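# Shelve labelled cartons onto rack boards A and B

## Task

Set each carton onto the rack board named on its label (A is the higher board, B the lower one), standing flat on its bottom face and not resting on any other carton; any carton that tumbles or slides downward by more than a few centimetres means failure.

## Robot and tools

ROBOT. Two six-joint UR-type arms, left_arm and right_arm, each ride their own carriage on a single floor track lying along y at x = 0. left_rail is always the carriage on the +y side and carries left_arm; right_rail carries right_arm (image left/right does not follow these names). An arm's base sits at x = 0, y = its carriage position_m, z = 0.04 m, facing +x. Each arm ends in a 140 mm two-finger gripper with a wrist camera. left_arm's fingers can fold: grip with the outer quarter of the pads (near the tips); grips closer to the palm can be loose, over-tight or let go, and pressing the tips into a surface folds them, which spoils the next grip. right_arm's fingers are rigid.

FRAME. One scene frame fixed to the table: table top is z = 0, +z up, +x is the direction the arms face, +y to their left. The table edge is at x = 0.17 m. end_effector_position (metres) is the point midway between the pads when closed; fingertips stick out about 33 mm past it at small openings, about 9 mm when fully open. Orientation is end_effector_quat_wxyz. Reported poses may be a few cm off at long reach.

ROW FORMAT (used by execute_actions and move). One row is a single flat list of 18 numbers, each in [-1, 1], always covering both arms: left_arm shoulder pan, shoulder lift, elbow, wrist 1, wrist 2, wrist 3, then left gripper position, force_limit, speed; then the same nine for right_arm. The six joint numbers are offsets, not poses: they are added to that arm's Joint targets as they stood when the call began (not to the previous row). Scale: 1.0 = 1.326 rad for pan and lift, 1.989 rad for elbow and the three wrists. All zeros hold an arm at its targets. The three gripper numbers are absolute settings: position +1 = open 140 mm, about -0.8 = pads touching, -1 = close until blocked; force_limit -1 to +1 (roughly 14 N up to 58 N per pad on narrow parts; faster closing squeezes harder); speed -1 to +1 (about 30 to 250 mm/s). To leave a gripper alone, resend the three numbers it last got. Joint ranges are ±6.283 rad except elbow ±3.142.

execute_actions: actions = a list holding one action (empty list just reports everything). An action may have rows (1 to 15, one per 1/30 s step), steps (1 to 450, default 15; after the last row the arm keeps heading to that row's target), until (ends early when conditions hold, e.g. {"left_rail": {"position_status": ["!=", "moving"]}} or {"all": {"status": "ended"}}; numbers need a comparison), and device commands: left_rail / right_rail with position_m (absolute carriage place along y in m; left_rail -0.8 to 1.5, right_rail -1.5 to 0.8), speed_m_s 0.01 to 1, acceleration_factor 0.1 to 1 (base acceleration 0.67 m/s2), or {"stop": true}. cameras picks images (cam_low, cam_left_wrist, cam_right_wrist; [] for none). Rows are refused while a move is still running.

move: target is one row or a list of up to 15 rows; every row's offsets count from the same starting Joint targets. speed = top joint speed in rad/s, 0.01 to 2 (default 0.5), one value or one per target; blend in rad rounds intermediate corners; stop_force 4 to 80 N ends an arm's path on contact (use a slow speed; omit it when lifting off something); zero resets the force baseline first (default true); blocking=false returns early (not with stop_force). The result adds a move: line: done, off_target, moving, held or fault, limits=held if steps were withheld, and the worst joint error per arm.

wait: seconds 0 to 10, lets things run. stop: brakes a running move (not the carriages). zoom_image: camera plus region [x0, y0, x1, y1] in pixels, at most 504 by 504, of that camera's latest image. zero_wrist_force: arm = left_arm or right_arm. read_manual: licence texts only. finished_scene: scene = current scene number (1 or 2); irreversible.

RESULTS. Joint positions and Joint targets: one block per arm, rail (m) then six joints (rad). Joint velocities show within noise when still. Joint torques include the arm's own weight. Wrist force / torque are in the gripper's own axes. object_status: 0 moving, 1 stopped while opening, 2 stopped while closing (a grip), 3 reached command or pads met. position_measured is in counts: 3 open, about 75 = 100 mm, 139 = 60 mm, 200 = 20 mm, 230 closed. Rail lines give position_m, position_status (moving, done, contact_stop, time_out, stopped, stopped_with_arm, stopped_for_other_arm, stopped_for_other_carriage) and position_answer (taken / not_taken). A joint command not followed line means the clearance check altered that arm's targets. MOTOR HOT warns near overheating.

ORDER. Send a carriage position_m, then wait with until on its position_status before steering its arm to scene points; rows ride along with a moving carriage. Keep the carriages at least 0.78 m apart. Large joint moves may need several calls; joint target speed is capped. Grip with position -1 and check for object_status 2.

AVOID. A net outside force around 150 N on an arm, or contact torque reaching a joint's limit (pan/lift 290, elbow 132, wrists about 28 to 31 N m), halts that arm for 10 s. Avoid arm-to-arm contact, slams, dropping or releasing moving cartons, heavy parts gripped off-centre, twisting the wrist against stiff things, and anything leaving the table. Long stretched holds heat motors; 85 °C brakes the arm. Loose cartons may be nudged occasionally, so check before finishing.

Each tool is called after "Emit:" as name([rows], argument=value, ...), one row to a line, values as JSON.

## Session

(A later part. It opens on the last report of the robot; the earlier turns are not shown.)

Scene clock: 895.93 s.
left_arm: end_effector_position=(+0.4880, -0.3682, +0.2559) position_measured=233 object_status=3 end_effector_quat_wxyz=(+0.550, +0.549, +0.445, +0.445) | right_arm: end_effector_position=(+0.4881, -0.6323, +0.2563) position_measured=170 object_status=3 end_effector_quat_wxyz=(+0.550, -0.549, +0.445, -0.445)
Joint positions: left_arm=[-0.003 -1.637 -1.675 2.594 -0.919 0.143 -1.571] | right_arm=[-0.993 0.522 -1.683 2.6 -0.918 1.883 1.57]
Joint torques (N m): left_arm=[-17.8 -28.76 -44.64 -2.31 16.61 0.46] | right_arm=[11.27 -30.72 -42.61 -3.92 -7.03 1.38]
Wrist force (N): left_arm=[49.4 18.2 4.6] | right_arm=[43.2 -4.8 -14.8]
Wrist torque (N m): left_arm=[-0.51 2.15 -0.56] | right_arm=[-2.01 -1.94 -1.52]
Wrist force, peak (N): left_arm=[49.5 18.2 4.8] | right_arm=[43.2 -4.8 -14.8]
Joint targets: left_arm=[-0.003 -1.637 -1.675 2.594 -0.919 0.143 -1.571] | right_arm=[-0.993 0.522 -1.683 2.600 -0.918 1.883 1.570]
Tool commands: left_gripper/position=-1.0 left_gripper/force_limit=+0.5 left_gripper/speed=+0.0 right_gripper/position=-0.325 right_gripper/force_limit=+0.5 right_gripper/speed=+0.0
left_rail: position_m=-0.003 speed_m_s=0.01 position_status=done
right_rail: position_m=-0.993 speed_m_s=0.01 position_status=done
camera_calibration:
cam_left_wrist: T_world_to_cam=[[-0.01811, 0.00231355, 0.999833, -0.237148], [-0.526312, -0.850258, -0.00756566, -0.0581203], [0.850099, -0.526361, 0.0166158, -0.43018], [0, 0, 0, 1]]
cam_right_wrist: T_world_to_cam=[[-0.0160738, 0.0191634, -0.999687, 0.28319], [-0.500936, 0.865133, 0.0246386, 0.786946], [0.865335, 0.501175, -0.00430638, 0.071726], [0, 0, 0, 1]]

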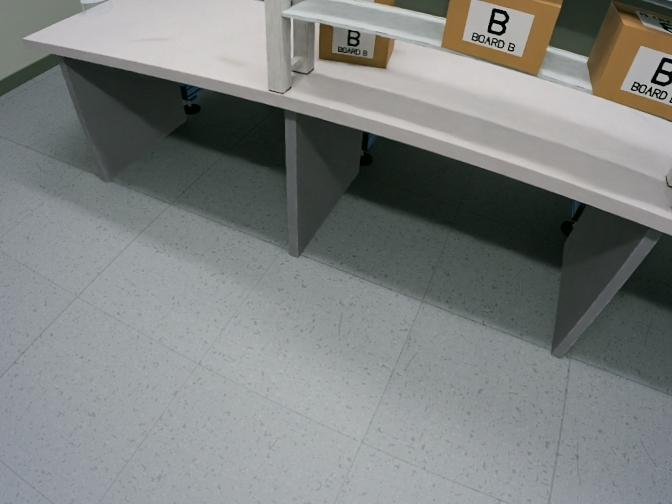

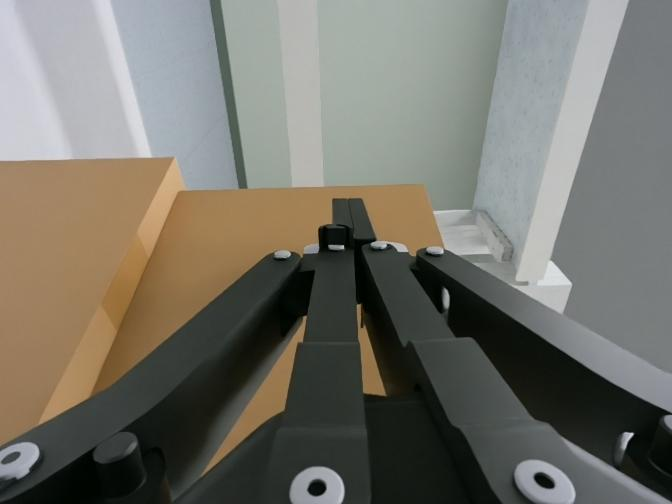

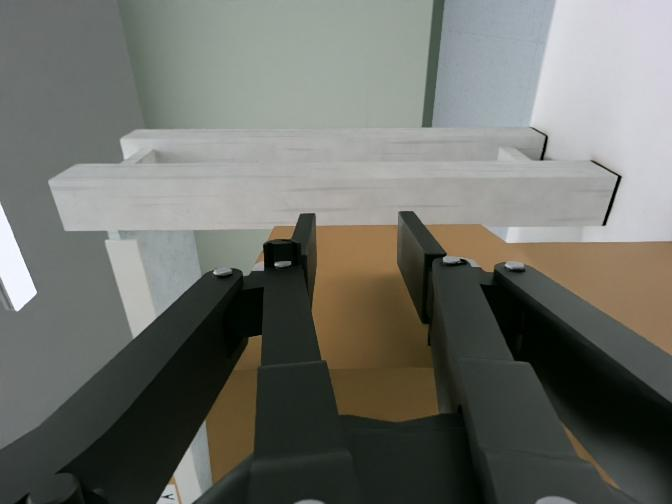

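Emit:
move(target=[0.0264,-0.0759,-0.0280,0.0786,0.0176,0,-1,0.5,0,-0.0131,-0.0762,-0.0282,0.0790,-0.0088,0,-0.325,0.5,0], speed=0.06)

Scene clock: 903.43 s.
left_arm: end_effector_position=(+0.4980, -0.3684, +0.3059) position_measured=233 object_status=3 end_effector_quat_wxyz=(+0.550, +0.549, +0.445, +0.445) | right_arm: end_effector_position=(+0.4980, -0.6321, +0.3063) position_measured=170 object_status=3 end_effector_quat_wxyz=(+0.550, -0.549, +0.444, -0.445)
Joint positions: left_arm=[-0.003 -1.603 -1.775 2.538 -0.763 0.178 -1.571] | right_arm=[-0.993 0.505 -1.784 2.544 -0.761 1.865 1.57]
Joint torques (N m): left_arm=[14.7 -38.29 -46.82 1.84 1.87 0.06] | right_arm=[-14.91 -30.57 -41.45 0.64 -3 1.4]
Wrist force (N): left_arm=[0.1 -0.5 0.4] | right_arm=[-0.2 -2.1 2.7]
Wrist torque (N m): left_arm=[-0.06 0.09 -0.29] | right_arm=[-1.10 -0.12 -0.37]
Wrist force, peak (N): left_arm=[51.4 18.2 4.5] | right_arm=[45.5 -4.5 -16.5]
Joint targets: left_arm=[-0.003 -1.602 -1.775 2.538 -0.763 0.178 -1.571] | right_arm=[-0.993 0.505 -1.784 2.544 -0.761 1.865 1.570]
left_rail: position_m=-0.003 speed_m_s=0.01 position_status=done
right_rail: position_m=-0.993 speed_m_s=0.01 position_status=done
move: done
camera_calibration:
cam_left_wrist: T_world_to_cam=[[-0.0181167, 0.00237637, 0.999833, -0.286931], [-0.526579, -0.850093, -0.00752102, -0.0524775], [0.849933, -0.526628, 0.0166523, -0.439623], [0, 0, 0, 1]]
cam_right_wrist: T_world_to_cam=[[-0.0159164, 0.019225, -0.999688, 0.333276], [-0.501224, 0.864967, 0.0246144, 0.790583], [0.865171, 0.50146, -0.00413118, 0.0634132], [0, 0, 0, 1]]

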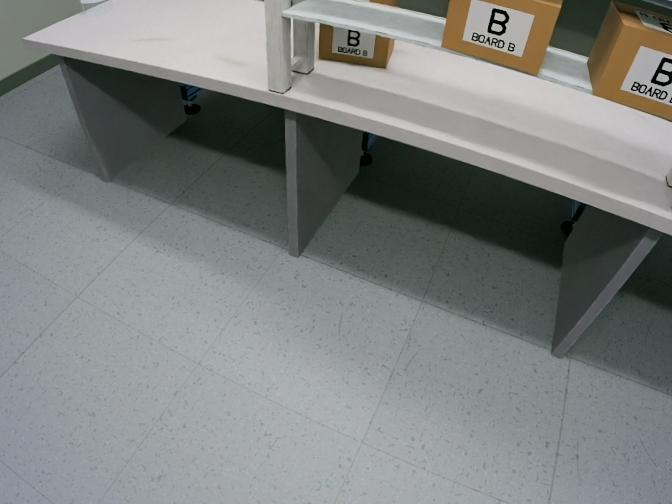

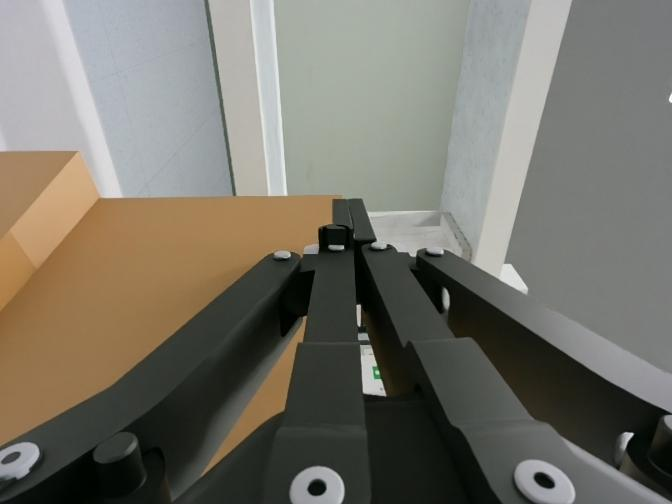

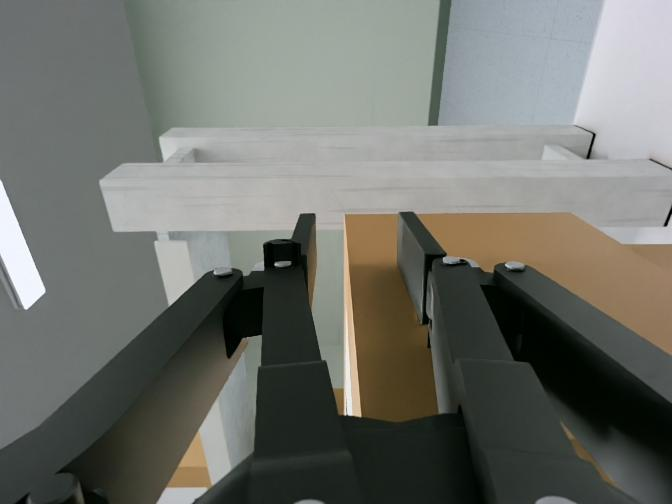

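Emit:
execute_actions([
  {"left_rail":{"position_m":0.05,"speed_m_s":0.05},"right_rail":{"position_m":-1.05,"speed_m_s":0.05},"steps":150,"until":{"all":{"status":"ended"}}},
])

Scene clock: 917.90 s.
left_arm: end_effector_position=(+0.4980, -0.3149, +0.3059) position_measured=233 object_status=3 end_effector_quat_wxyz=(+0.550, +0.549, +0.445, +0.445) | right_arm: end_effector_position=(+0.4981, -0.6889, +0.3064) position_measured=170 object_status=3 end_effector_quat_wxyz=(+0.550, -0.549, +0.444, -0.445)
Joint positions: left_arm=[0.05 -1.602 -1.775 2.538 -0.763 0.178 -1.571] | right_arm=[-1.05 0.505 -1.784 2.544 -0.761 1.865 1.57]
Joint torques (N m): left_arm=[9.79 -30.59 -39.24 0.81 1.96 -0.06] | right_arm=[-11.39 -29.04 -33.1 -0.25 -2.4 1.25]
Wrist force (N): left_arm=[0.0 -0.3 0.1] | right_arm=[-0.1 -1.8 2.5]
Wrist torque (N m): left_arm=[0.01 0.11 -0.30] | right_arm=[-1.04 -0.13 -0.37]
Wrist force, peak (N): left_arm=[-1.8 -0.3 0.9] | right_arm=[-1.3 -2.1 2.7]
Joint targets: left_arm=[0.050 -1.602 -1.775 2.538 -0.763 0.178 -1.571] | right_arm=[-1.050 0.505 -1.784 2.544 -0.761 1.865 1.570]
Tool commands: left_gripper/position=-1.0 left_gripper/force_limit=+0.5 left_gripper/speed=+0.0 right_gripper/position=-0.325 right_gripper/force_limit=+0.5 right_gripper/speed=+0.0
left_rail: position_m=0.050 speed_m_s=0.05 position_status=done
right_rail: position_m=-1.050 speed_m_s=0.05 position_status=done
camera_calibration:
cam_left_wrist: T_world_to_cam=[[-0.0181159, 0.00240345, 0.999833, -0.287112], [-0.52657, -0.850099, -0.00749736, -0.00701629], [0.849939, -0.526617, 0.0166659, -0.411473], [0, 0, 0, 1]]
cam_right_wrist: T_world_to_cam=[[-0.0159015, 0.0192334, -0.999689, 0.33443], [-0.501223, 0.864968, 0.0246141, 0.839767], [0.865172, 0.501458, -0.00411404, 0.0919113], [0, 0, 0, 1]]

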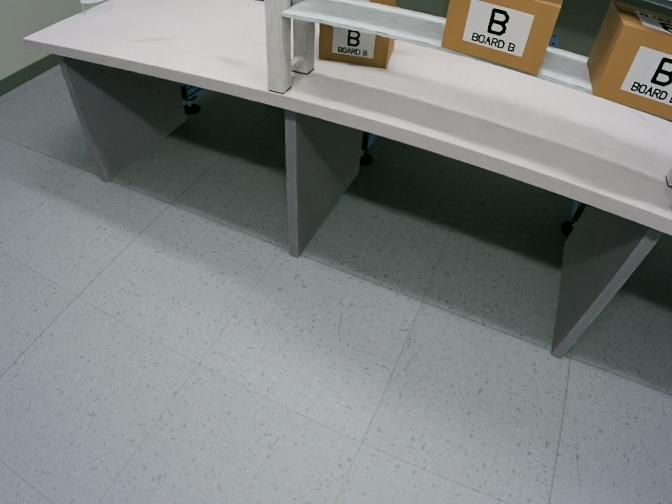

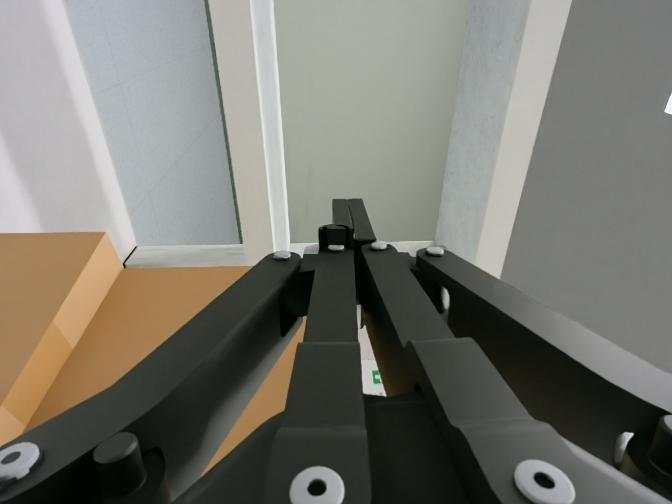

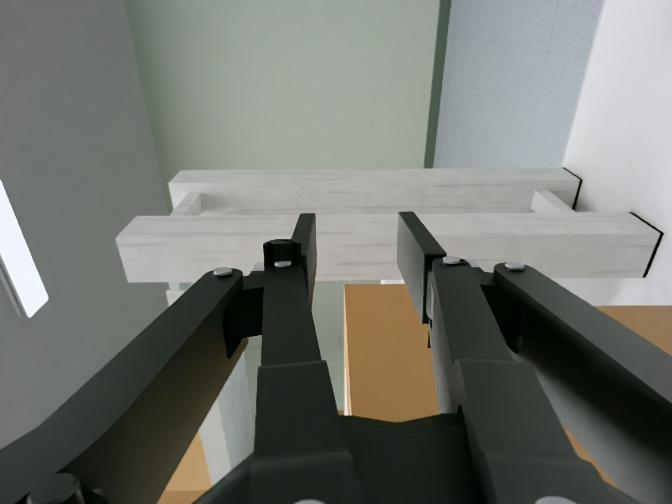

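Emit:
move(target=[0,0,0,0,0,0,-1,0.5,0,0.0475,-0.0707,-0.2475,0.6456,0.0317,0,-0.325,0.5,0], speed=0.4)

Scene clock: 927.70 s.
left_arm: end_effector_position=(+0.4980, -0.3150, +0.3059) position_measured=233 object_status=3 end_effector_quat_wxyz=(+0.550, +0.549, +0.445, +0.445) | right_arm: end_effector_position=(+0.4304, -0.7104, +0.4091) position_measured=170 object_status=3 end_effector_quat_wxyz=(-0.288, +0.746, -0.494, +0.342)
Joint positions: left_arm=[0.05 -1.602 -1.775 2.538 -0.763 0.178 -1.571] | right_arm=[-1.05 0.568 -1.878 2.052 0.522 1.929 1.57]
Joint torques (N m): left_arm=[-12.26 3.61 -27.47 -1.07 1.09 0.29] | right_arm=[12.36 -29.58 -47.62 4.03 4.42 1.18]
Wrist force (N): left_arm=[0.0 0.0 0.7] | right_arm=[-0.2 -2.3 1.3]
Wrist torque (N m): left_arm=[0.06 0.13 -0.30] | right_arm=[-0.95 -0.08 -0.13]
Wrist force, peak (N): left_arm=[0.3 -0.7 0.4] | right_arm=[-0.8 -3.6 3.3]
Joint targets: left_arm=[0.050 -1.602 -1.775 2.538 -0.763 0.178 -1.571] | right_arm=[-1.050 0.568 -1.878 2.052 0.523 1.929 1.570]
left_rail: position_m=0.050 speed_m_s=0.05 position_status=done
right_rail: position_m=-1.050 speed_m_s=0.05 position_status=done
move: done
camera_calibration:
cam_left_wrist: T_world_to_cam=[[-0.0181164, 0.00238835, 0.999833, -0.28711], [-0.526579, -0.850093, -0.00751064, -0.0070959], [0.849933, -0.526627, 0.0166583, -0.411522], [0, 0, 0, 1]]
cam_right_wrist: T_world_to_cam=[[-0.556958, -0.325733, -0.764, 0.327872], [-0.496175, 0.868182, -0.0084386, 0.835509], [0.66604, 0.374378, -0.645161, 0.41931], [0, 0, 0, 1]]

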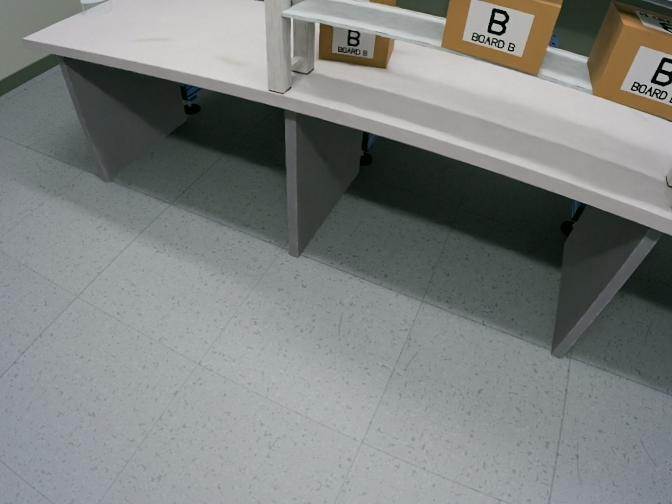

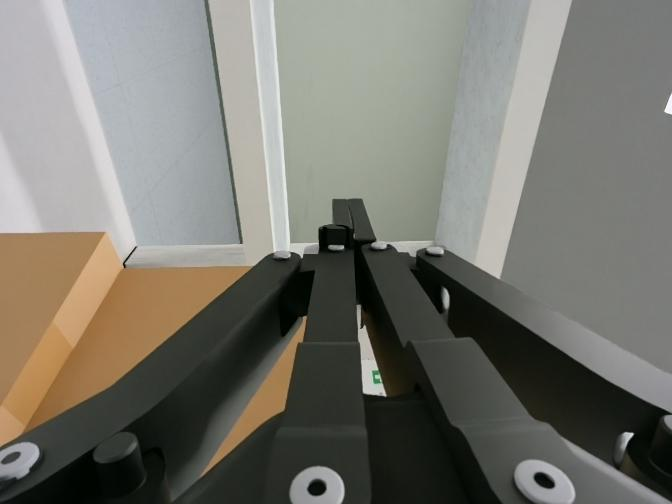

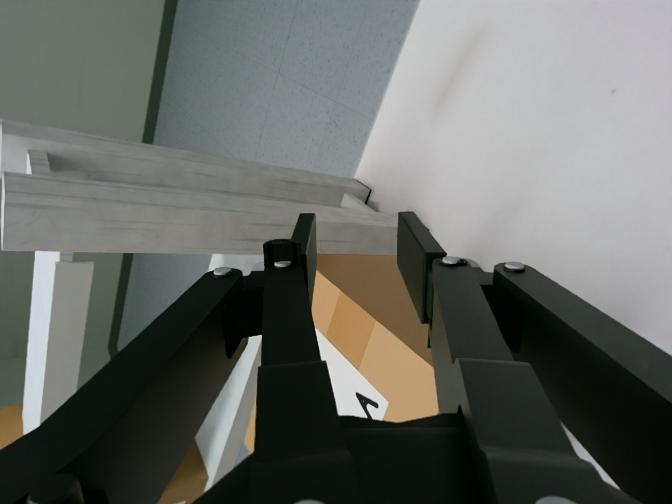

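Emit:
execute_actions([
  {"right_rail":{"position_m":-0.9,"speed_m_s":0.2},"steps":150,"until":{"all":{"status":"ended"}}},
], cameras=["cam_right_wrist"])

Scene clock: 935.03 s.
left_arm: end_effector_position=(+0.4980, -0.3150, +0.3059) position_measured=233 object_status=3 end_effector_quat_wxyz=(+0.550, +0.549, +0.445, +0.445) | right_arm: end_effector_position=(+0.4304, -0.5605, +0.4092) position_measured=170 object_status=3 end_effector_quat_wxyz=(-0.288, +0.746, -0.494, +0.342) end_effector_velocity=(+0.000, +0.000, +0.000) end_effector_angular_velocity=(-0.003, -0.001, -0.001)
Joint positions: left_arm=[0.05 -1.602 -1.775 2.538 -0.763 0.178 -1.571] | right_arm=[-0.9 0.568 -1.878 2.052 0.523 1.929 1.57]
Joint velocities: left_arm=[within noise] | right_arm=[0.001 0 0 0 0 0.002 -0.002]
Joint torques (N m): left_arm=[-14.84 4.1 -25.78 -0.98 0.3 -0.46] | right_arm=[9.82 -14.45 -40.94 2.57 4.31 1.01]
Wrist force (N): left_arm=[-0.1 -0.2 0.2] | right_arm=[0.0 -2.3 1.2]
Wrist torque (N m): left_arm=[0.04 0.15 -0.29] | right_arm=[-0.95 -0.11 -0.13]
Wrist force, peak (N): left_arm=[-0.3 -0.6 0.5] | right_arm=[-1.6 -2.9 1.1]
Joint targets: left_arm=[0.050 -1.602 -1.775 2.538 -0.763 0.178 -1.571] | right_arm=[-0.900 0.568 -1.878 2.052 0.523 1.929 1.570]
Tool commands: left_gripper/position=-1.0 left_gripper/force_limit=+0.5 left_gripper/speed=+0.0 right_gripper/position=-0.325 right_gripper/force_limit=+0.5 right_gripper/speed=+0.0
left_rail: position_m=0.050 speed_m_s=0.05 position_status=done
right_rail: position_m=-0.900 speed_m_s=0.20 position_status=done
camera_calibration:
cam_right_wrist: T_world_to_cam=[[-0.556992, -0.325762, -0.763962, 0.376701], [-0.496178, 0.868179, -0.00844655, 0.70537], [0.666008, 0.374357, -0.645205, 0.363266], [0, 0, 0, 1]]
Images, in order: cam_right_wrist.

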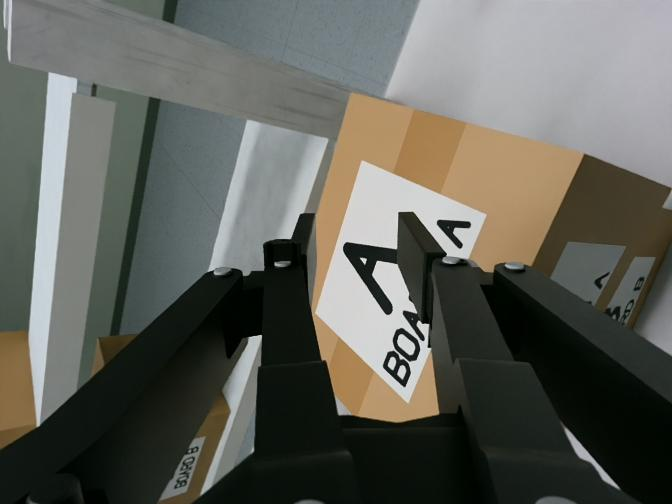

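Emit:
zoom_image(camera="cam_right_wrist", region=[200, 60, 672, 460])

Scaled by 1.068.

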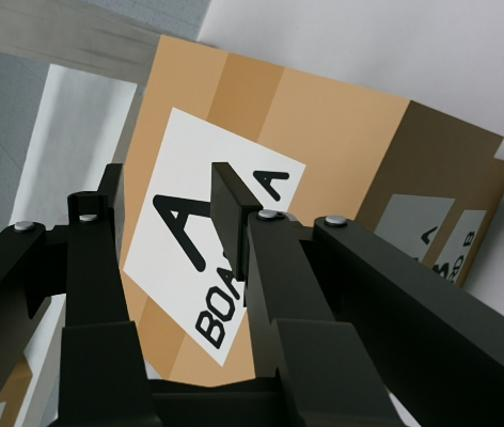

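Emit:
execute_actions([
  {"right_rail":{"position_m":-1.05,"speed_m_s":0.2},"steps":150,"until":{"all":{"status":"ended"}}},
], cameras=[])

Emit:
move([
  [-0.0986,-0.0310,0.0139,0.0068,-0.0657,0,-1,0.5,0,0.0043,0.0396,0.2612,-0.6381,0.0029,0,-0.325,0.5,0],
  [-0.0986,0.0559,0.0386,-0.0758,-0.0657,0,-1,0.5,0,0.0043,0.1272,0.2861,-0.7213,0.0029,0,-0.325,0.5,0],
], speed=[0.4,0.12])

Scene clock: 976.03 s.
Wrist force, peak (N): left_arm=[0.1 -0.6 0.5] | right_arm=[-2.6 -3.1 1.7]
Tool commands: left_gripper/position=-1.0 left_gripper/force_limit=+0.5 left_gripper/speed=+0.0 right_gripper/position=-0.325 right_gripper/force_limit=+0.5 right_gripper/speed=+0.0
left_rail: position_m=0.050 speed_m_s=0.05 position_status=done
right_rail: position_m=-1.050 speed_m_s=0.20 position_status=done

Scene clock: 981.10 s.
left_arm: end_effector_position=(+0.4614, -0.3150, +0.2559) position_measured=233 object_status=3 end_effector_quat_wxyz=(+0.550, +0.549, +0.445, +0.445) | right_arm: end_effector_position=(+0.4616, -0.6887, +0.2560) position_measured=170 object_status=3 end_effector_quat_wxyz=(+0.550, -0.550, +0.445, -0.445)
Joint positions: left_arm=[0.05 -1.733 -1.701 2.615 -0.914 0.047 -1.571] | right_arm=[-1.05 0.573 -1.709 2.621 -0.912 1.934 1.57]
Joint torques (N m): left_arm=[-14.35 5.61 -19.01 -2.09 -2.07 -0.32] | right_arm=[9.75 -5.84 -19.19 -7.56 3.32 1.07]
Wrist force (N): left_arm=[0.0 -0.3 -0.2] | right_arm=[-0.1 -1.9 2.3]
Wrist torque (N m): left_arm=[0.02 0.10 -0.29] | right_arm=[-1.12 -0.14 -0.34]
Wrist force, peak (N): left_arm=[-0.3 -0.9 0.2] | right_arm=[-0.5 -3.3 1.8]
Joint targets: left_arm=[0.050 -1.733 -1.701 2.615 -0.914 0.047 -1.571] | right_arm=[-1.050 0.573 -1.709 2.621 -0.912 1.934 1.570]
left_rail: position_m=0.050 speed_m_s=0.05 position_status=done
right_rail: position_m=-1.050 speed_m_s=0.20 position_status=done
move: done
camera_calibration:
cam_left_wrist: T_world_to_cam=[[-0.0180937, 0.00225999, 0.999834, -0.237824], [-0.526635, -0.850058, -0.00760893, -0.0266761], [0.849899, -0.526685, 0.0165709, -0.379516], [0, 0, 0, 1]]
cam_right_wrist: T_world_to_cam=[[-0.0168916, 0.018706, -0.999682, 0.2836], [-0.501084, 0.865048, 0.0246536, 0.822549], [0.865234, 0.501341, -0.00523877, 0.12328], [0, 0, 0, 1]]

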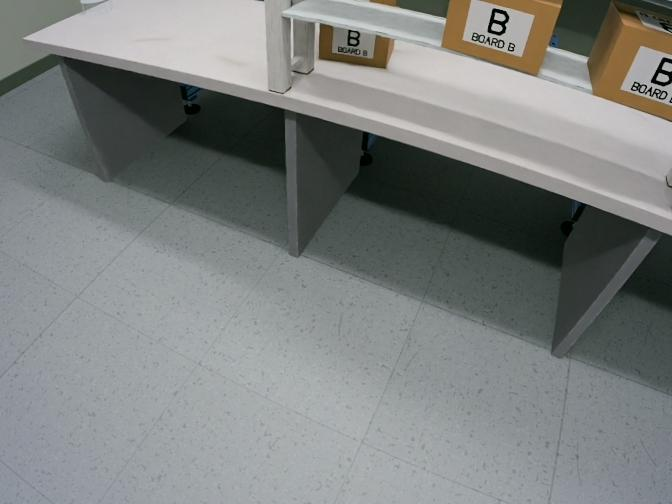

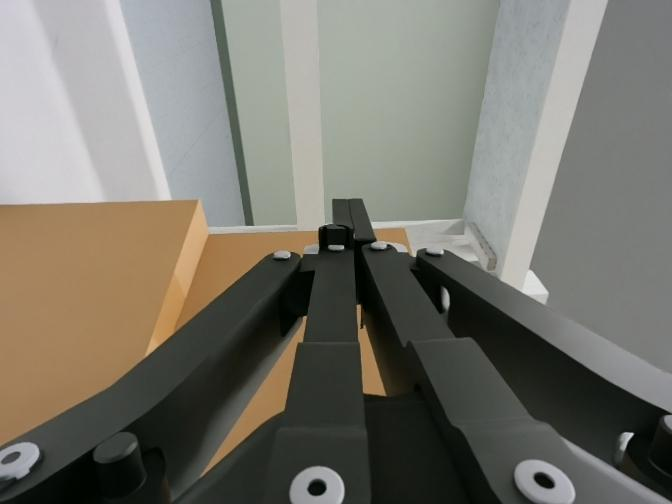

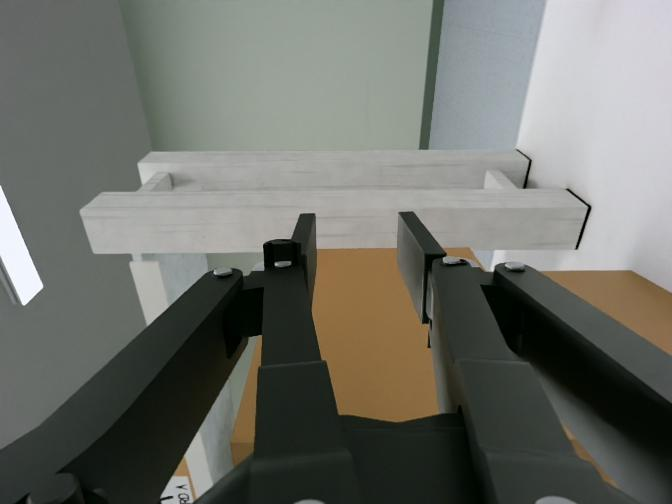

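Emit:
execute_actions([
  {"left_rail":{"position_m":-0.006,"speed_m_s":0.03},"right_rail":{"position_m":-1.004,"speed_m_s":0.03},"steps":150,"until":{"all":{"status":"ended"}}},
], cameras=[])

Emit:
execute_actions([
  {"left_rail":{"position_m":-0.009,"speed_m_s":0.01},"right_rail":{"position_m":-1.001,"speed_m_s":0.01},"steps":60,"until":{"all":{"status":"ended"}}},
], cameras=["cam_left_wrist","cam_right_wrist"])

Scene clock: 988.67 s.
Wrist force, peak (N): left_arm=[1.4 -1.0 -1.7] | right_arm=[0.1 -2.0 2.6]
Tool commands: left_gripper/position=-1.0 left_gripper/force_limit=+0.5 left_gripper/speed=+0.0 right_gripper/position=-0.325 right_gripper/force_limit=+0.5 right_gripper/speed=+0.0
left_rail: position_m=-0.006 speed_m_s=0.03 position_status=done
right_rail: position_m=-1.004 speed_m_s=0.03 position_status=done

Scene clock: 989.23 s.
left_arm: end_effector_position=(+0.4614, -0.3741, +0.2559) position_measured=233 object_status=3 end_effector_quat_wxyz=(+0.550, +0.549, +0.445, +0.445) | right_arm: end_effector_position=(+0.4616, -0.6397, +0.2559) position_measured=170 object_status=3 end_effector_quat_wxyz=(+0.550, -0.550, +0.445, -0.445)
Joint positions: left_arm=[-0.009 -1.733 -1.701 2.615 -0.914 0.047 -1.571] | right_arm=[-1.001 0.573 -1.709 2.621 -0.912 1.934 1.57]
Joint torques (N m): left_arm=[-9.91 -2.55 -26.97 0.1 -1.75 -0.5] | right_arm=[8.44 -8.82 -29.74 -4.79 2.99 1.21]
Wrist force (N): left_arm=[1.2 -1.2 -1.3] | right_arm=[1.3 -1.4 1.1]
Wrist torque (N m): left_arm=[-0.08 0.12 -0.30] | right_arm=[-1.05 -0.13 -0.31]
Wrist force, peak (N): left_arm=[1.5 -0.7 -1.8] | right_arm=[0.1 -1.8 2.3]
Joint targets: left_arm=[-0.009 -1.733 -1.701 2.615 -0.914 0.047 -1.571] | right_arm=[-1.001 0.573 -1.709 2.621 -0.912 1.934 1.570]
Tool commands: left_gripper/position=-1.0 left_gripper/force_limit=+0.5 left_gripper/speed=+0.0 right_gripper/position=-0.325 right_gripper/force_limit=+0.5 right_gripper/speed=+0.0
left_rail: position_m=-0.009 speed_m_s=0.01 position_status=done
right_rail: position_m=-1.001 speed_m_s=0.01 position_status=done
camera_calibration:
cam_left_wrist: T_world_to_cam=[[-0.0180972, 0.00223901, 0.999834, -0.23763], [-0.526633, -0.850058, -0.00762855, -0.0768654], [0.8499, -0.526684, 0.0165628, -0.410614], [0, 0, 0, 1]]
cam_right_wrist: T_world_to_cam=[[-0.0169065, 0.0186963, -0.999682, 0.282614], [-0.501083, 0.865048, 0.0246526, 0.780116], [0.865234, 0.501341, -0.00525656, 0.0987009], [0, 0, 0, 1]]
Images, in order: cam_left_wrist, cam_right_wrist.

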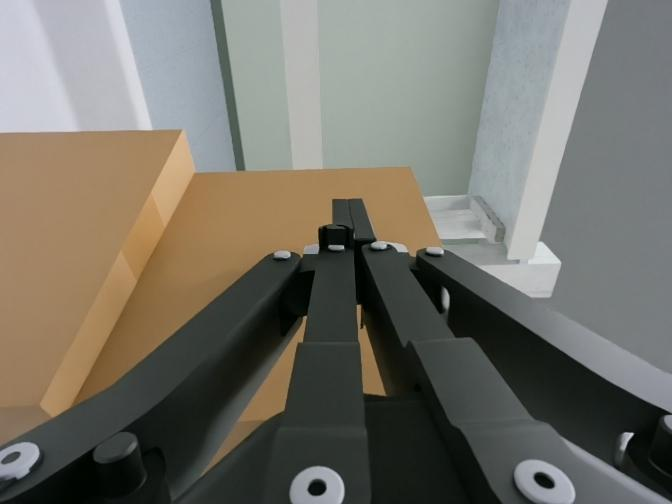

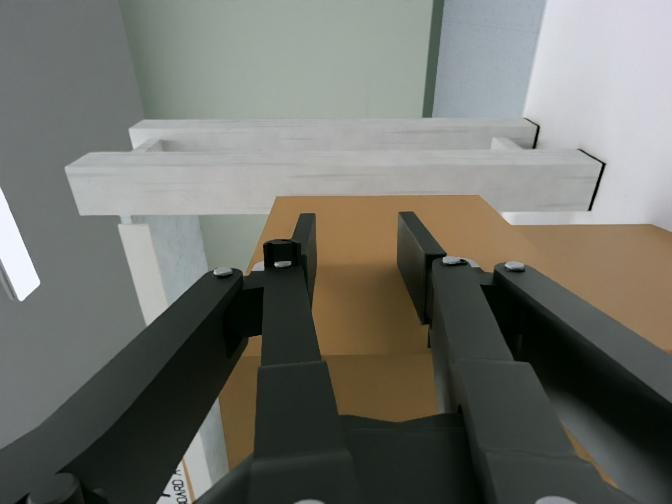

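Emit:
execute_actions([
  {"left_rail":{"position_m":-0.0110,"speed_m_s":0.01},"right_rail":{"position_m":-0.999,"speed_m_s":0.01},"steps":60,"until":{"all":{"status":"ended"}}},
], cameras=["cam_right_wrist"])

Scene clock: 993.20 s.
left_arm: end_effector_position=(+0.4614, -0.3760, +0.2559) position_measured=233 object_status=3 end_effector_quat_wxyz=(+0.550, +0.549, +0.445, +0.445) | right_arm: end_effector_position=(+0.4616, -0.6377, +0.2559) position_measured=170 object_status=3 end_effector_quat_wxyz=(+0.550, -0.550, +0.445, -0.445)
Joint positions: left_arm=[-0.011 -1.733 -1.701 2.615 -0.914 0.047 -1.571] | right_arm=[-0.999 0.573 -1.709 2.621 -0.912 1.934 1.57]
Joint torques (N m): left_arm=[-7.27 -16.6 -31.61 0.73 0.23 -0.67] | right_arm=[8.21 -11.91 -36.02 -3.02 2.29 0.98]
Wrist force (N): left_arm=[6.9 0.2 -2.5] | right_arm=[1.4 -1.0 1.9]
Wrist torque (N m): left_arm=[0.01 0.34 -0.32] | right_arm=[-1.06 -0.11 -0.32]
Wrist force, peak (N): left_arm=[8.5 0.4 -3.4] | right_arm=[1.4 -2.1 2.0]
Joint targets: left_arm=[-0.011 -1.733 -1.701 2.615 -0.914 0.047 -1.571] | right_arm=[-0.999 0.573 -1.709 2.621 -0.912 1.934 1.570]
Tool commands: left_gripper/position=-1.0 left_gripper/force_limit=+0.5 left_gripper/speed=+0.0 right_gripper/position=-0.325 right_gripper/force_limit=+0.5 right_gripper/speed=+0.0
left_rail: position_m=-0.011 speed_m_s=0.01 position_status=done
right_rail: position_m=-0.999 speed_m_s=0.01 position_status=done
camera_calibration:
cam_right_wrist: T_world_to_cam=[[-0.0169028, 0.0186988, -0.999682, 0.28258], [-0.501084, 0.865048, 0.0246529, 0.778424], [0.865234, 0.501341, -0.00525208, 0.0977168], [0, 0, 0, 1]]
Images, in order: cam_right_wrist.

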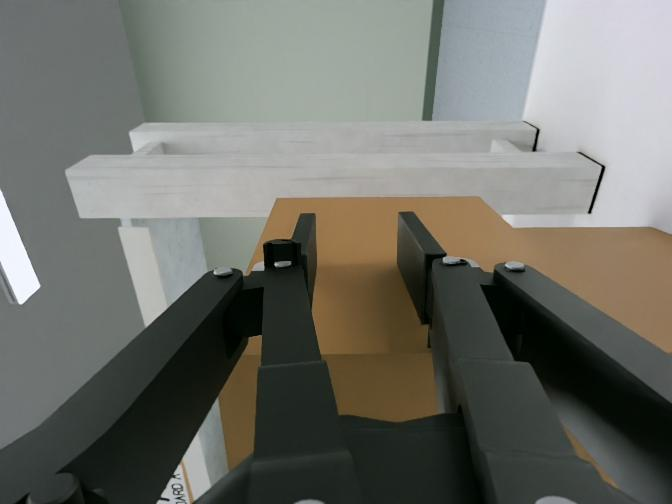

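Emit:
execute_actions([
  {"right_rail":{"position_m":-0.996,"speed_m_s":0.01},"steps":60,"until":{"all":{"status":"ended"}}},
], cameras=[])

Emit:
execute_actions(actions=[], cameras=["cam_right_wrist"])

Scene clock: 997.77 s.
Wrist force, peak (N): left_arm=[8.4 0.2 -1.7] | right_arm=[13.6 -3.3 -2.8]
Tool commands: left_gripper/position=-1.0 left_gripper/force_limit=+0.5 left_gripper/speed=+0.0 right_gripper/position=-0.325 right_gripper/force_limit=+0.5 right_gripper/speed=+0.0
left_rail: position_m=-0.011 speed_m_s=0.01 position_status=done
right_rail: position_m=-0.996 speed_m_s=0.01 position_status=done

Scene clock: 997.77 s.
left_arm: end_effector_position=(+0.4614, -0.3760, +0.2559) position_measured=233 object_status=3 end_effector_quat_wxyz=(+0.550, +0.549, +0.445, +0.445) | right_arm: end_effector_position=(+0.4616, -0.6348, +0.2559) position_measured=170 object_status=3 end_effector_quat_wxyz=(+0.550, -0.550, +0.445, -0.445)
Joint positions: left_arm=[-0.011 -1.733 -1.701 2.615 -0.914 0.047 -1.571] | right_arm=[-0.996 0.573 -1.709 2.621 -0.912 1.934 1.57]
Joint velocities: within noise
Joint torques (N m): left_arm=[-5.97 -27.7 -36.84 1.17 5.63 -0.83] | right_arm=[5.81 -16.58 -34.5 -1.76 -1.71 1.19]
Wrist force (N): left_arm=[7.7 0.1 -2.0] | right_arm=[13.4 -3.3 -2.9]
Wrist torque (N m): left_arm=[-0.02 0.47 -0.32] | right_arm=[-0.88 0.12 -0.04]
Wrist force, peak (N): left_arm=[7.7 0.1 -2.0] | right_arm=[13.4 -3.3 -2.9]
Joint targets: left_arm=[-0.011 -1.733 -1.701 2.615 -0.914 0.047 -1.571] | right_arm=[-0.996 0.573 -1.709 2.621 -0.912 1.934 1.570]
Tool commands: left_gripper/position=-1.0 left_gripper/force_limit=+0.5 left_gripper/speed=+0.0 right_gripper/position=-0.325 right_gripper/force_limit=+0.5 right_gripper/speed=+0.0
left_rail: position_m=-0.011 speed_m_s=0.01 position_status=done
right_rail: position_m=-0.996 speed_m_s=0.01 position_status=done
camera_calibration:
cam_right_wrist: T_world_to_cam=[[-0.0168992, 0.0187016, -0.999682, 0.282527], [-0.500997, 0.865098, 0.024653, 0.775888], [0.865284, 0.501254, -0.00524998, 0.0961639], [0, 0, 0, 1]] pos_world=[0.310283, -0.724706, 0.263814]
Images, in order (width x height): cam_right_wrist 672x504.

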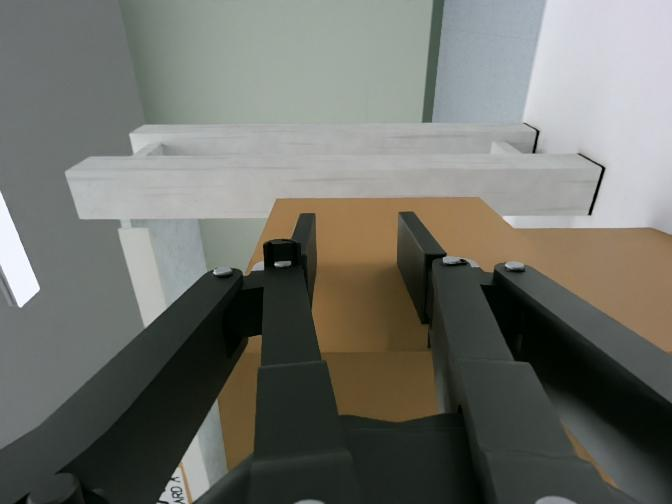

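Emit:
execute_actions([
  {"left_rail":{"position_m":-0.0140,"speed_m_s":0.01},"right_rail":{"position_m":-0.9935,"speed_m_s":0.01},"steps":60,"until":{"all":{"status":"ended"}}},
], cameras=[])

Emit:
execute_actions(actions=[], cameras=["cam_left_wrist","cam_right_wrist"])

Scene clock: 1004.67 s.
Wrist force, peak (N): left_arm=[46.3 12.2 -14.5] | right_arm=[48.9 -17.0 -17.3]
Tool commands: left_gripper/position=-1.0 left_gripper/force_limit=+0.5 left_gripper/speed=+0.0 right_gripper/position=-0.325 right_gripper/force_limit=+0.5 right_gripper/speed=+0.0
left_rail: position_m=-0.014 speed_m_s=0.01 position_status=done
right_rail: position_m=-0.994 speed_m_s=0.01 position_status=done

Scene clock: 1004.67 s.
left_arm: end_effector_position=(+0.4614, -0.3788, +0.2559) position_measured=233 object_status=3 end_effector_quat_wxyz=(+0.550, +0.549, +0.445, +0.445) end_effector_velocity=(+0.000, -0.001, +0.001) end_effector_angular_velocity=(-0.004, +0.001, +0.001) | right_arm: end_effector_position=(+0.4616, -0.6322, +0.2559) position_measured=170 object_status=3 end_effector_quat_wxyz=(+0.550, -0.550, +0.445, -0.445)
Joint positions: left_arm=[-0.014 -1.733 -1.701 2.615 -0.914 0.047 -1.571] | right_arm=[-0.994 0.573 -1.709 2.621 -0.912 1.934 1.57]
Joint velocities: left_arm=[-0.001 0.001 -0.002 -0.002 0 0 0] | right_arm=[within noise]
Joint torques (N m): left_arm=[-10.15 -29.7 -43.16 -2.66 11.39 -1] | right_arm=[8.5 -20.09 -34.66 -0.58 -8.47 1]
Wrist force (N): left_arm=[46.2 11.3 -14.8] | right_arm=[50.1 -12.9 -14.9]
Wrist torque (N m): left_arm=[-0.41 1.77 -0.49] | right_arm=[-0.62 0.39 0.13]
Wrist force, peak (N): left_arm=[46.2 11.3 -14.8] | right_arm=[50.1 -12.9 -14.9]
Joint targets: left_arm=[-0.014 -1.733 -1.701 2.615 -0.914 0.047 -1.571] | right_arm=[-0.994 0.573 -1.709 2.621 -0.912 1.934 1.570]
Tool commands: left_gripper/position=-1.0 left_gripper/force_limit=+0.5 left_gripper/speed=+0.0 right_gripper/position=-0.325 right_gripper/force_limit=+0.5 right_gripper/speed=+0.0
left_rail: position_m=-0.014 speed_m_s=0.01 position_status=done
right_rail: position_m=-0.994 speed_m_s=0.01 position_status=done
camera_calibration:
cam_left_wrist: T_world_to_cam=[[-0.0181065, 0.00218091, 0.999834, -0.237642], [-0.526477, -0.850155, -0.00767983, -0.0810191], [0.849997, -0.526528, 0.0165416, -0.413139], [0, 0, 0, 1]] pos_world=[0.30421, -0.28589, 0.243814]
cam_right_wrist: T_world_to_cam=[[-0.0168909, 0.0187067, -0.999682, 0.282486], [-0.501083, 0.865048, 0.0246538, 0.773694], [0.865235, 0.50134, -0.00523778, 0.0949693], [0, 0, 0, 1]] pos_world=[0.310285, -0.722179, 0.263819]
Images, in order (width x height): cam_left_wrist 672x504, cam_right_wrist 672x504.

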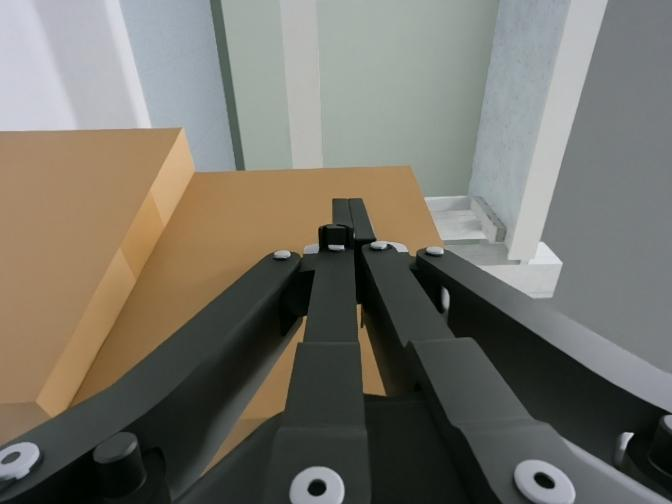

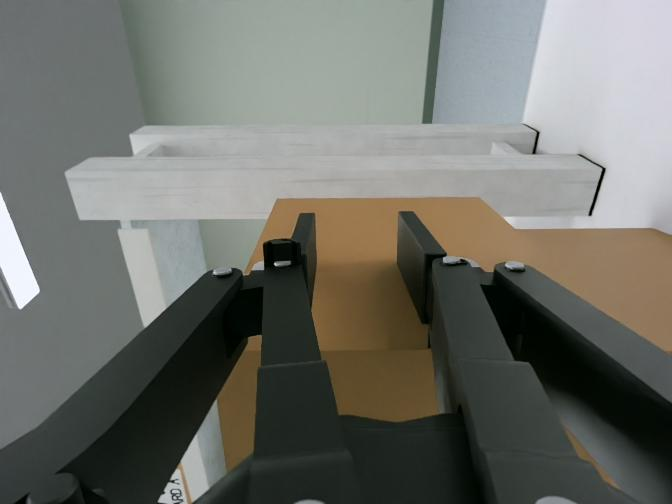

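Emit:
move(target=[0,-0.0290,-0.0082,0.0275,0,0,-1,0.5,0,0,-0.0292,-0.0083,0.0278,0,0,-0.325,0.5,0], speed=0.05, cameras=["cam_left_wrist","cam_right_wrist"])

Scene clock: 1012.90 s.
left_arm: end_effector_position=(+0.4612, -0.3800, +0.2721) position_measured=233 object_status=3 end_effector_quat_wxyz=(+0.550, +0.549, +0.445, +0.445) | right_arm: end_effector_position=(+0.4624, -0.6317, +0.2721) position_measured=170 object_status=3 end_effector_quat_wxyz=(+0.550, -0.550, +0.445, -0.445)
Joint positions: left_arm=[-0.014 -1.733 -1.74 2.599 -0.859 0.047 -1.571] | right_arm=[-0.993 0.573 -1.748 2.604 -0.857 1.934 1.57]
Joint torques (N m): left_arm=[-33.81 -38.36 -79.86 -1.78 19.65 -1.39] | right_arm=[15.06 -32.59 -57.25 -3.49 -9.5 0.97]
Wrist force (N): left_arm=[55.6 -11.1 -9.0] | right_arm=[56.0 4.5 -9.6]
Wrist torque (N m): left_arm=[0.40 2.26 -0.20] | right_arm=[-1.18 0.93 0.52]
Wrist force, peak (N): left_arm=[55.9 -11.3 -9.0] | right_arm=[56.3 5.0 -10.1]
Joint targets: left_arm=[-0.014 -1.733 -1.740 2.599 -0.859 0.047 -1.571] | right_arm=[-0.994 0.573 -1.748 2.604 -0.857 1.934 1.570]
left_rail: position_m=-0.014 speed_m_s=0.01 position_status=done
right_rail: position_m=-0.993 position_m_goal=-0.994 speed_m_s=0.01 position_status=done
move: done
camera_calibration:
cam_left_wrist: T_world_to_cam=[[-0.0180857, 0.00230912, 0.999834, -0.253819], [-0.526664, -0.85004, -0.00756352, -0.0818335], [0.849881, -0.526713, 0.0165897, -0.413866], [0, 0, 0, 1]]
cam_right_wrist: T_world_to_cam=[[-0.0169637, 0.0186596, -0.999682, 0.298681], [-0.501069, 0.865056, 0.0246494, 0.77321], [0.865241, 0.501328, -0.00532483, 0.0940773], [0, 0, 0, 1]]
Images, in order: cam_left_wrist, cam_right_wrist.

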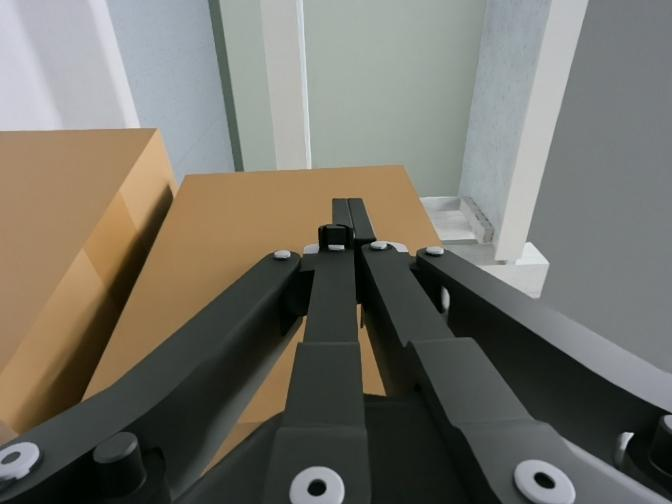

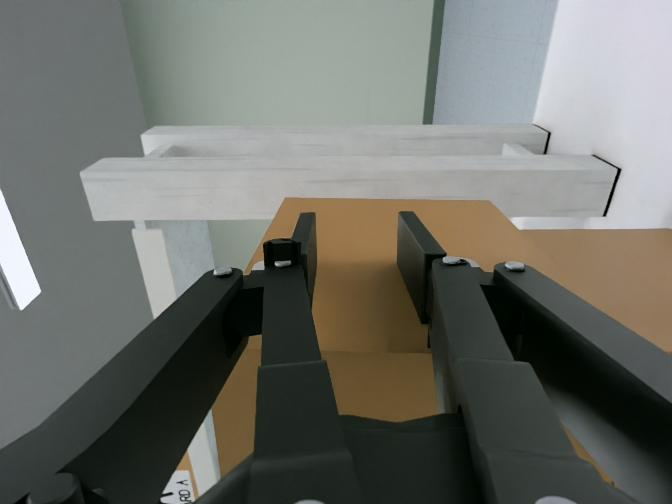

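Emit:
move([
  [0,-0.0579,-0.0165,0.0551,0,0,-1,0.5,0,0,-0.0583,-0.0166,0.0555,0,0,-0.325,0.5,0],
  [0.0767,-0.0698,-0.0406,0.0871,0.0511,0,-1,0.5,0,-0.0407,-0.0698,-0.0409,0.0874,-0.0271,0,-0.325,0.5,0],
  [0.1245,-0.0839,-0.0623,0.1183,0.0830,0,-1,0.5,0,-0.0640,-0.0836,-0.0628,0.1185,-0.0427,0,-0.325,0.5,0],
], speed=0.07, blend=0.01, cameras=["cam_left_wrist","cam_right_wrist"])

Scene clock: 1037.03 s.
left_arm: end_effector_position=(+0.5080, -0.3790, +0.3558) position_measured=233 object_status=3 end_effector_quat_wxyz=(+0.550, +0.549, +0.445, +0.445) | right_arm: end_effector_position=(+0.5082, -0.6322, +0.3559) position_measured=170 object_status=3 end_effector_quat_wxyz=(+0.550, -0.550, +0.445, -0.445)
Joint positions: left_arm=[-0.014 -1.568 -1.851 2.475 -0.624 0.212 -1.571] | right_arm=[-0.993 0.489 -1.859 2.48 -0.621 1.849 1.57]
Joint torques (N m): left_arm=[-9.42 -31.79 -79.19 -1.82 23.37 -1.29] | right_arm=[5.76 -25.79 -57.21 -2.66 -23.1 0.94]
Wrist force (N): left_arm=[42.3 -11.1 -7.5] | right_arm=[42.7 4.4 -6.6]
Wrist torque (N m): left_arm=[0.38 1.66 -0.19] | right_arm=[-0.96 0.79 0.38]
Wrist force, peak (N): left_arm=[57.3 -11.7 -9.1] | right_arm=[58.0 5.0 -10.3]
Joint targets: left_arm=[-0.014 -1.568 -1.851 2.475 -0.624 0.212 -1.571] | right_arm=[-0.994 0.489 -1.859 2.480 -0.621 1.849 1.570]
left_rail: position_m=-0.014 speed_m_s=0.01 position_status=done
right_rail: position_m=-0.993 position_m_goal=-0.994 speed_m_s=0.01 position_status=done
move: done
camera_calibration:
cam_left_wrist: T_world_to_cam=[[-0.0181271, 0.00218638, 0.999833, -0.33671], [-0.526649, -0.850048, -0.00768935, -0.0557352], [0.849889, -0.526701, 0.0165603, -0.454471], [0, 0, 0, 1]]
cam_right_wrist: T_world_to_cam=[[-0.0169018, 0.0186773, -0.999683, 0.383168], [-0.50116, 0.865004, 0.0246342, 0.794497], [0.86519, 0.501417, -0.00525983, 0.0552715], [0, 0, 0, 1]]
Images, in order: cam_left_wrist, cam_right_wrist.

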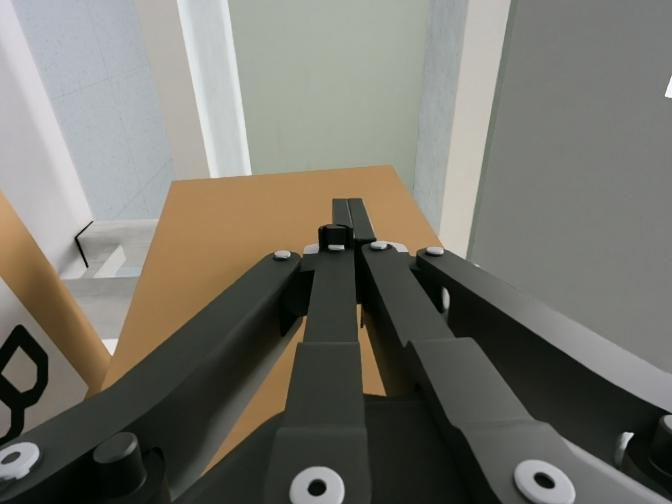

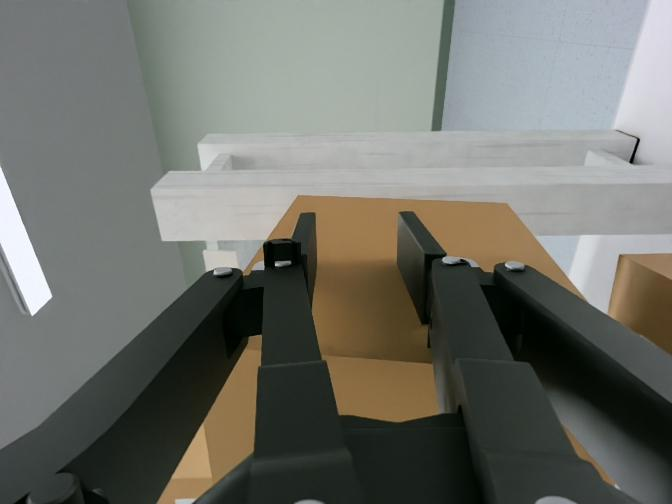

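Emit:
execute_actions([
  {"left_rail":{"position_m":-0.0150,"speed_m_s":0.01},"right_rail":{"position_m":-0.9925,"speed_m_s":0.01},"steps":60,"until":{"all":{"status":"ended"}}},
], cameras=[])

Emit:
move([
  [0.0268,-0.0649,-0.0259,0.0692,0.0179,0,-1,0.5,0,0.0209,-0.0174,-0.0449,0.0564,0.0139,0,-0.325,0.5,0],
  [0.0559,-0.1207,-0.0635,0.1440,0.0372,0,-1,0.5,0,0.0394,-0.0301,-0.0981,0.1181,0.0263,0,-0.325,0.5,0],
  [0.1010,-0.1521,-0.1078,0.2092,0.0673,0,-1,0.5,0,0.0504,-0.0265,-0.1555,0.1731,0.0336,0,-0.325,0.5,0],
  [0.1485,-0.1678,-0.1561,0.2680,0.0990,0,-1,0.5,0,0.0600,-0.0136,-0.2153,0.2244,0.0400,0,-0.325,0.5,0],
  [0.1982,-0.1704,-0.2098,0.3234,0.1321,0,-1,0.5,0,0.0686,0.0064,-0.2795,0.2752,0.0458,0,-0.325,0.5,0],
], speed=0.09, blend=0.01, cameras=["cam_left_wrist","cam_right_wrist"])

Scene clock: 1049.43 s.
Wrist force, peak (N): left_arm=[56.3 -12.1 -9.8] | right_arm=[57.3 4.6 -9.7]
Tool commands: left_gripper/position=-1.0 left_gripper/force_limit=+0.5 left_gripper/speed=+0.0 right_gripper/position=-0.325 right_gripper/force_limit=+0.5 right_gripper/speed=+0.0
left_rail: position_m=-0.015 speed_m_s=0.01 position_status=done
right_rail: position_m=-0.993 position_m_goal=-0.992 speed_m_s=0.01 position_status=done

Scene clock: 1057.23 s.
left_arm: end_effector_position=(+0.5731, -0.3051, +0.6478) position_measured=233 object_status=3 end_effector_quat_wxyz=(+0.550, +0.549, +0.445, +0.445) | right_arm: end_effector_position=(+0.5732, -0.5562, +0.6479) position_measured=170 object_status=3 end_effector_quat_wxyz=(+0.550, -0.550, +0.445, -0.445)
Joint positions: left_arm=[-0.015 -1.305 -2.077 2.058 0.019 0.475 -1.571] | right_arm=[-0.992 0.58 -1.85 1.924 -0.074 1.94 1.57]
Joint torques (N m): left_arm=[-22.49 -3.94 -76.4 -4.18 30.26 -1.66] | right_arm=[44.6 -1.29 -60.33 -2.67 -9.64 0.46]
Wrist force (N): left_arm=[56.4 -11.1 -10.3] | right_arm=[57.2 4.1 -8.7]
Wrist torque (N m): left_arm=[0.37 2.20 -0.20] | right_arm=[-1.14 1.04 0.32]
Wrist force, peak (N): left_arm=[68.6 -12.1 -12.1] | right_arm=[69.7 4.7 -11.5]
Joint targets: left_arm=[-0.015 -1.305 -2.077 2.057 0.019 0.475 -1.571] | right_arm=[-0.992 0.580 -1.850 1.924 -0.074 1.940 1.570]
left_rail: position_m=-0.015 speed_m_s=0.01 position_status=done
right_rail: position_m=-0.992 speed_m_s=0.01 position_status=done
move: done
camera_calibration:
cam_left_wrist: T_world_to_cam=[[-0.0181568, 0.00216868, 0.999833, -0.627636], [-0.526604, -0.850076, -0.00771917, 0.0436631], [0.849917, -0.526656, 0.0165767, -0.475744], [0, 0, 0, 1]]
cam_right_wrist: T_world_to_cam=[[-0.016857, 0.0187309, -0.999682, 0.674756], [-0.501043, 0.865071, 0.0246575, 0.754186], [0.865258, 0.5013, -0.00519746, -0.0376856], [0, 0, 0, 1]]
Images, in order: cam_left_wrist, cam_right_wrist.

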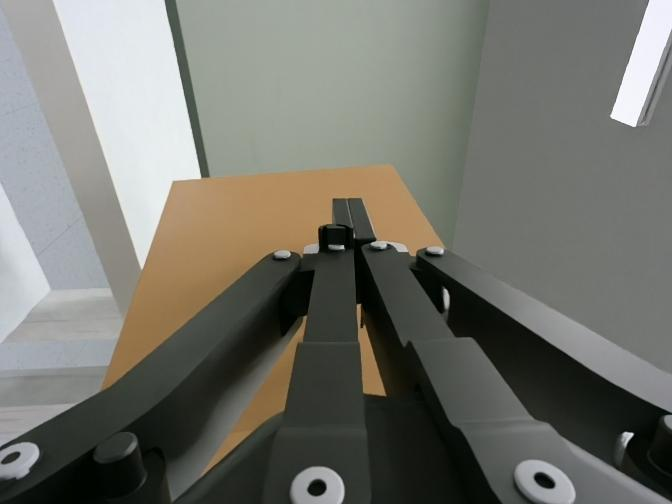

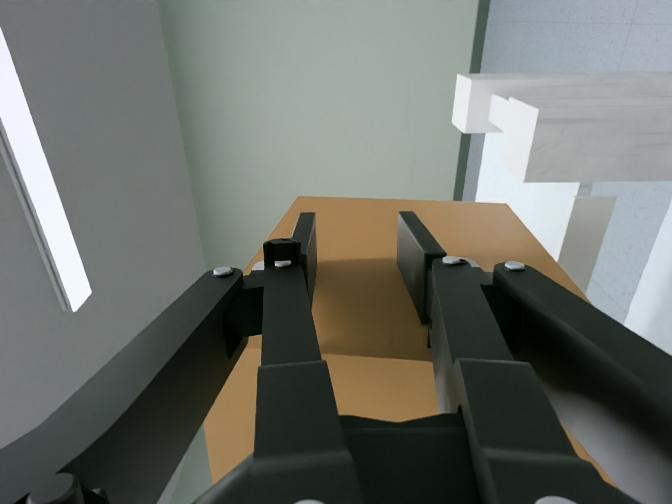

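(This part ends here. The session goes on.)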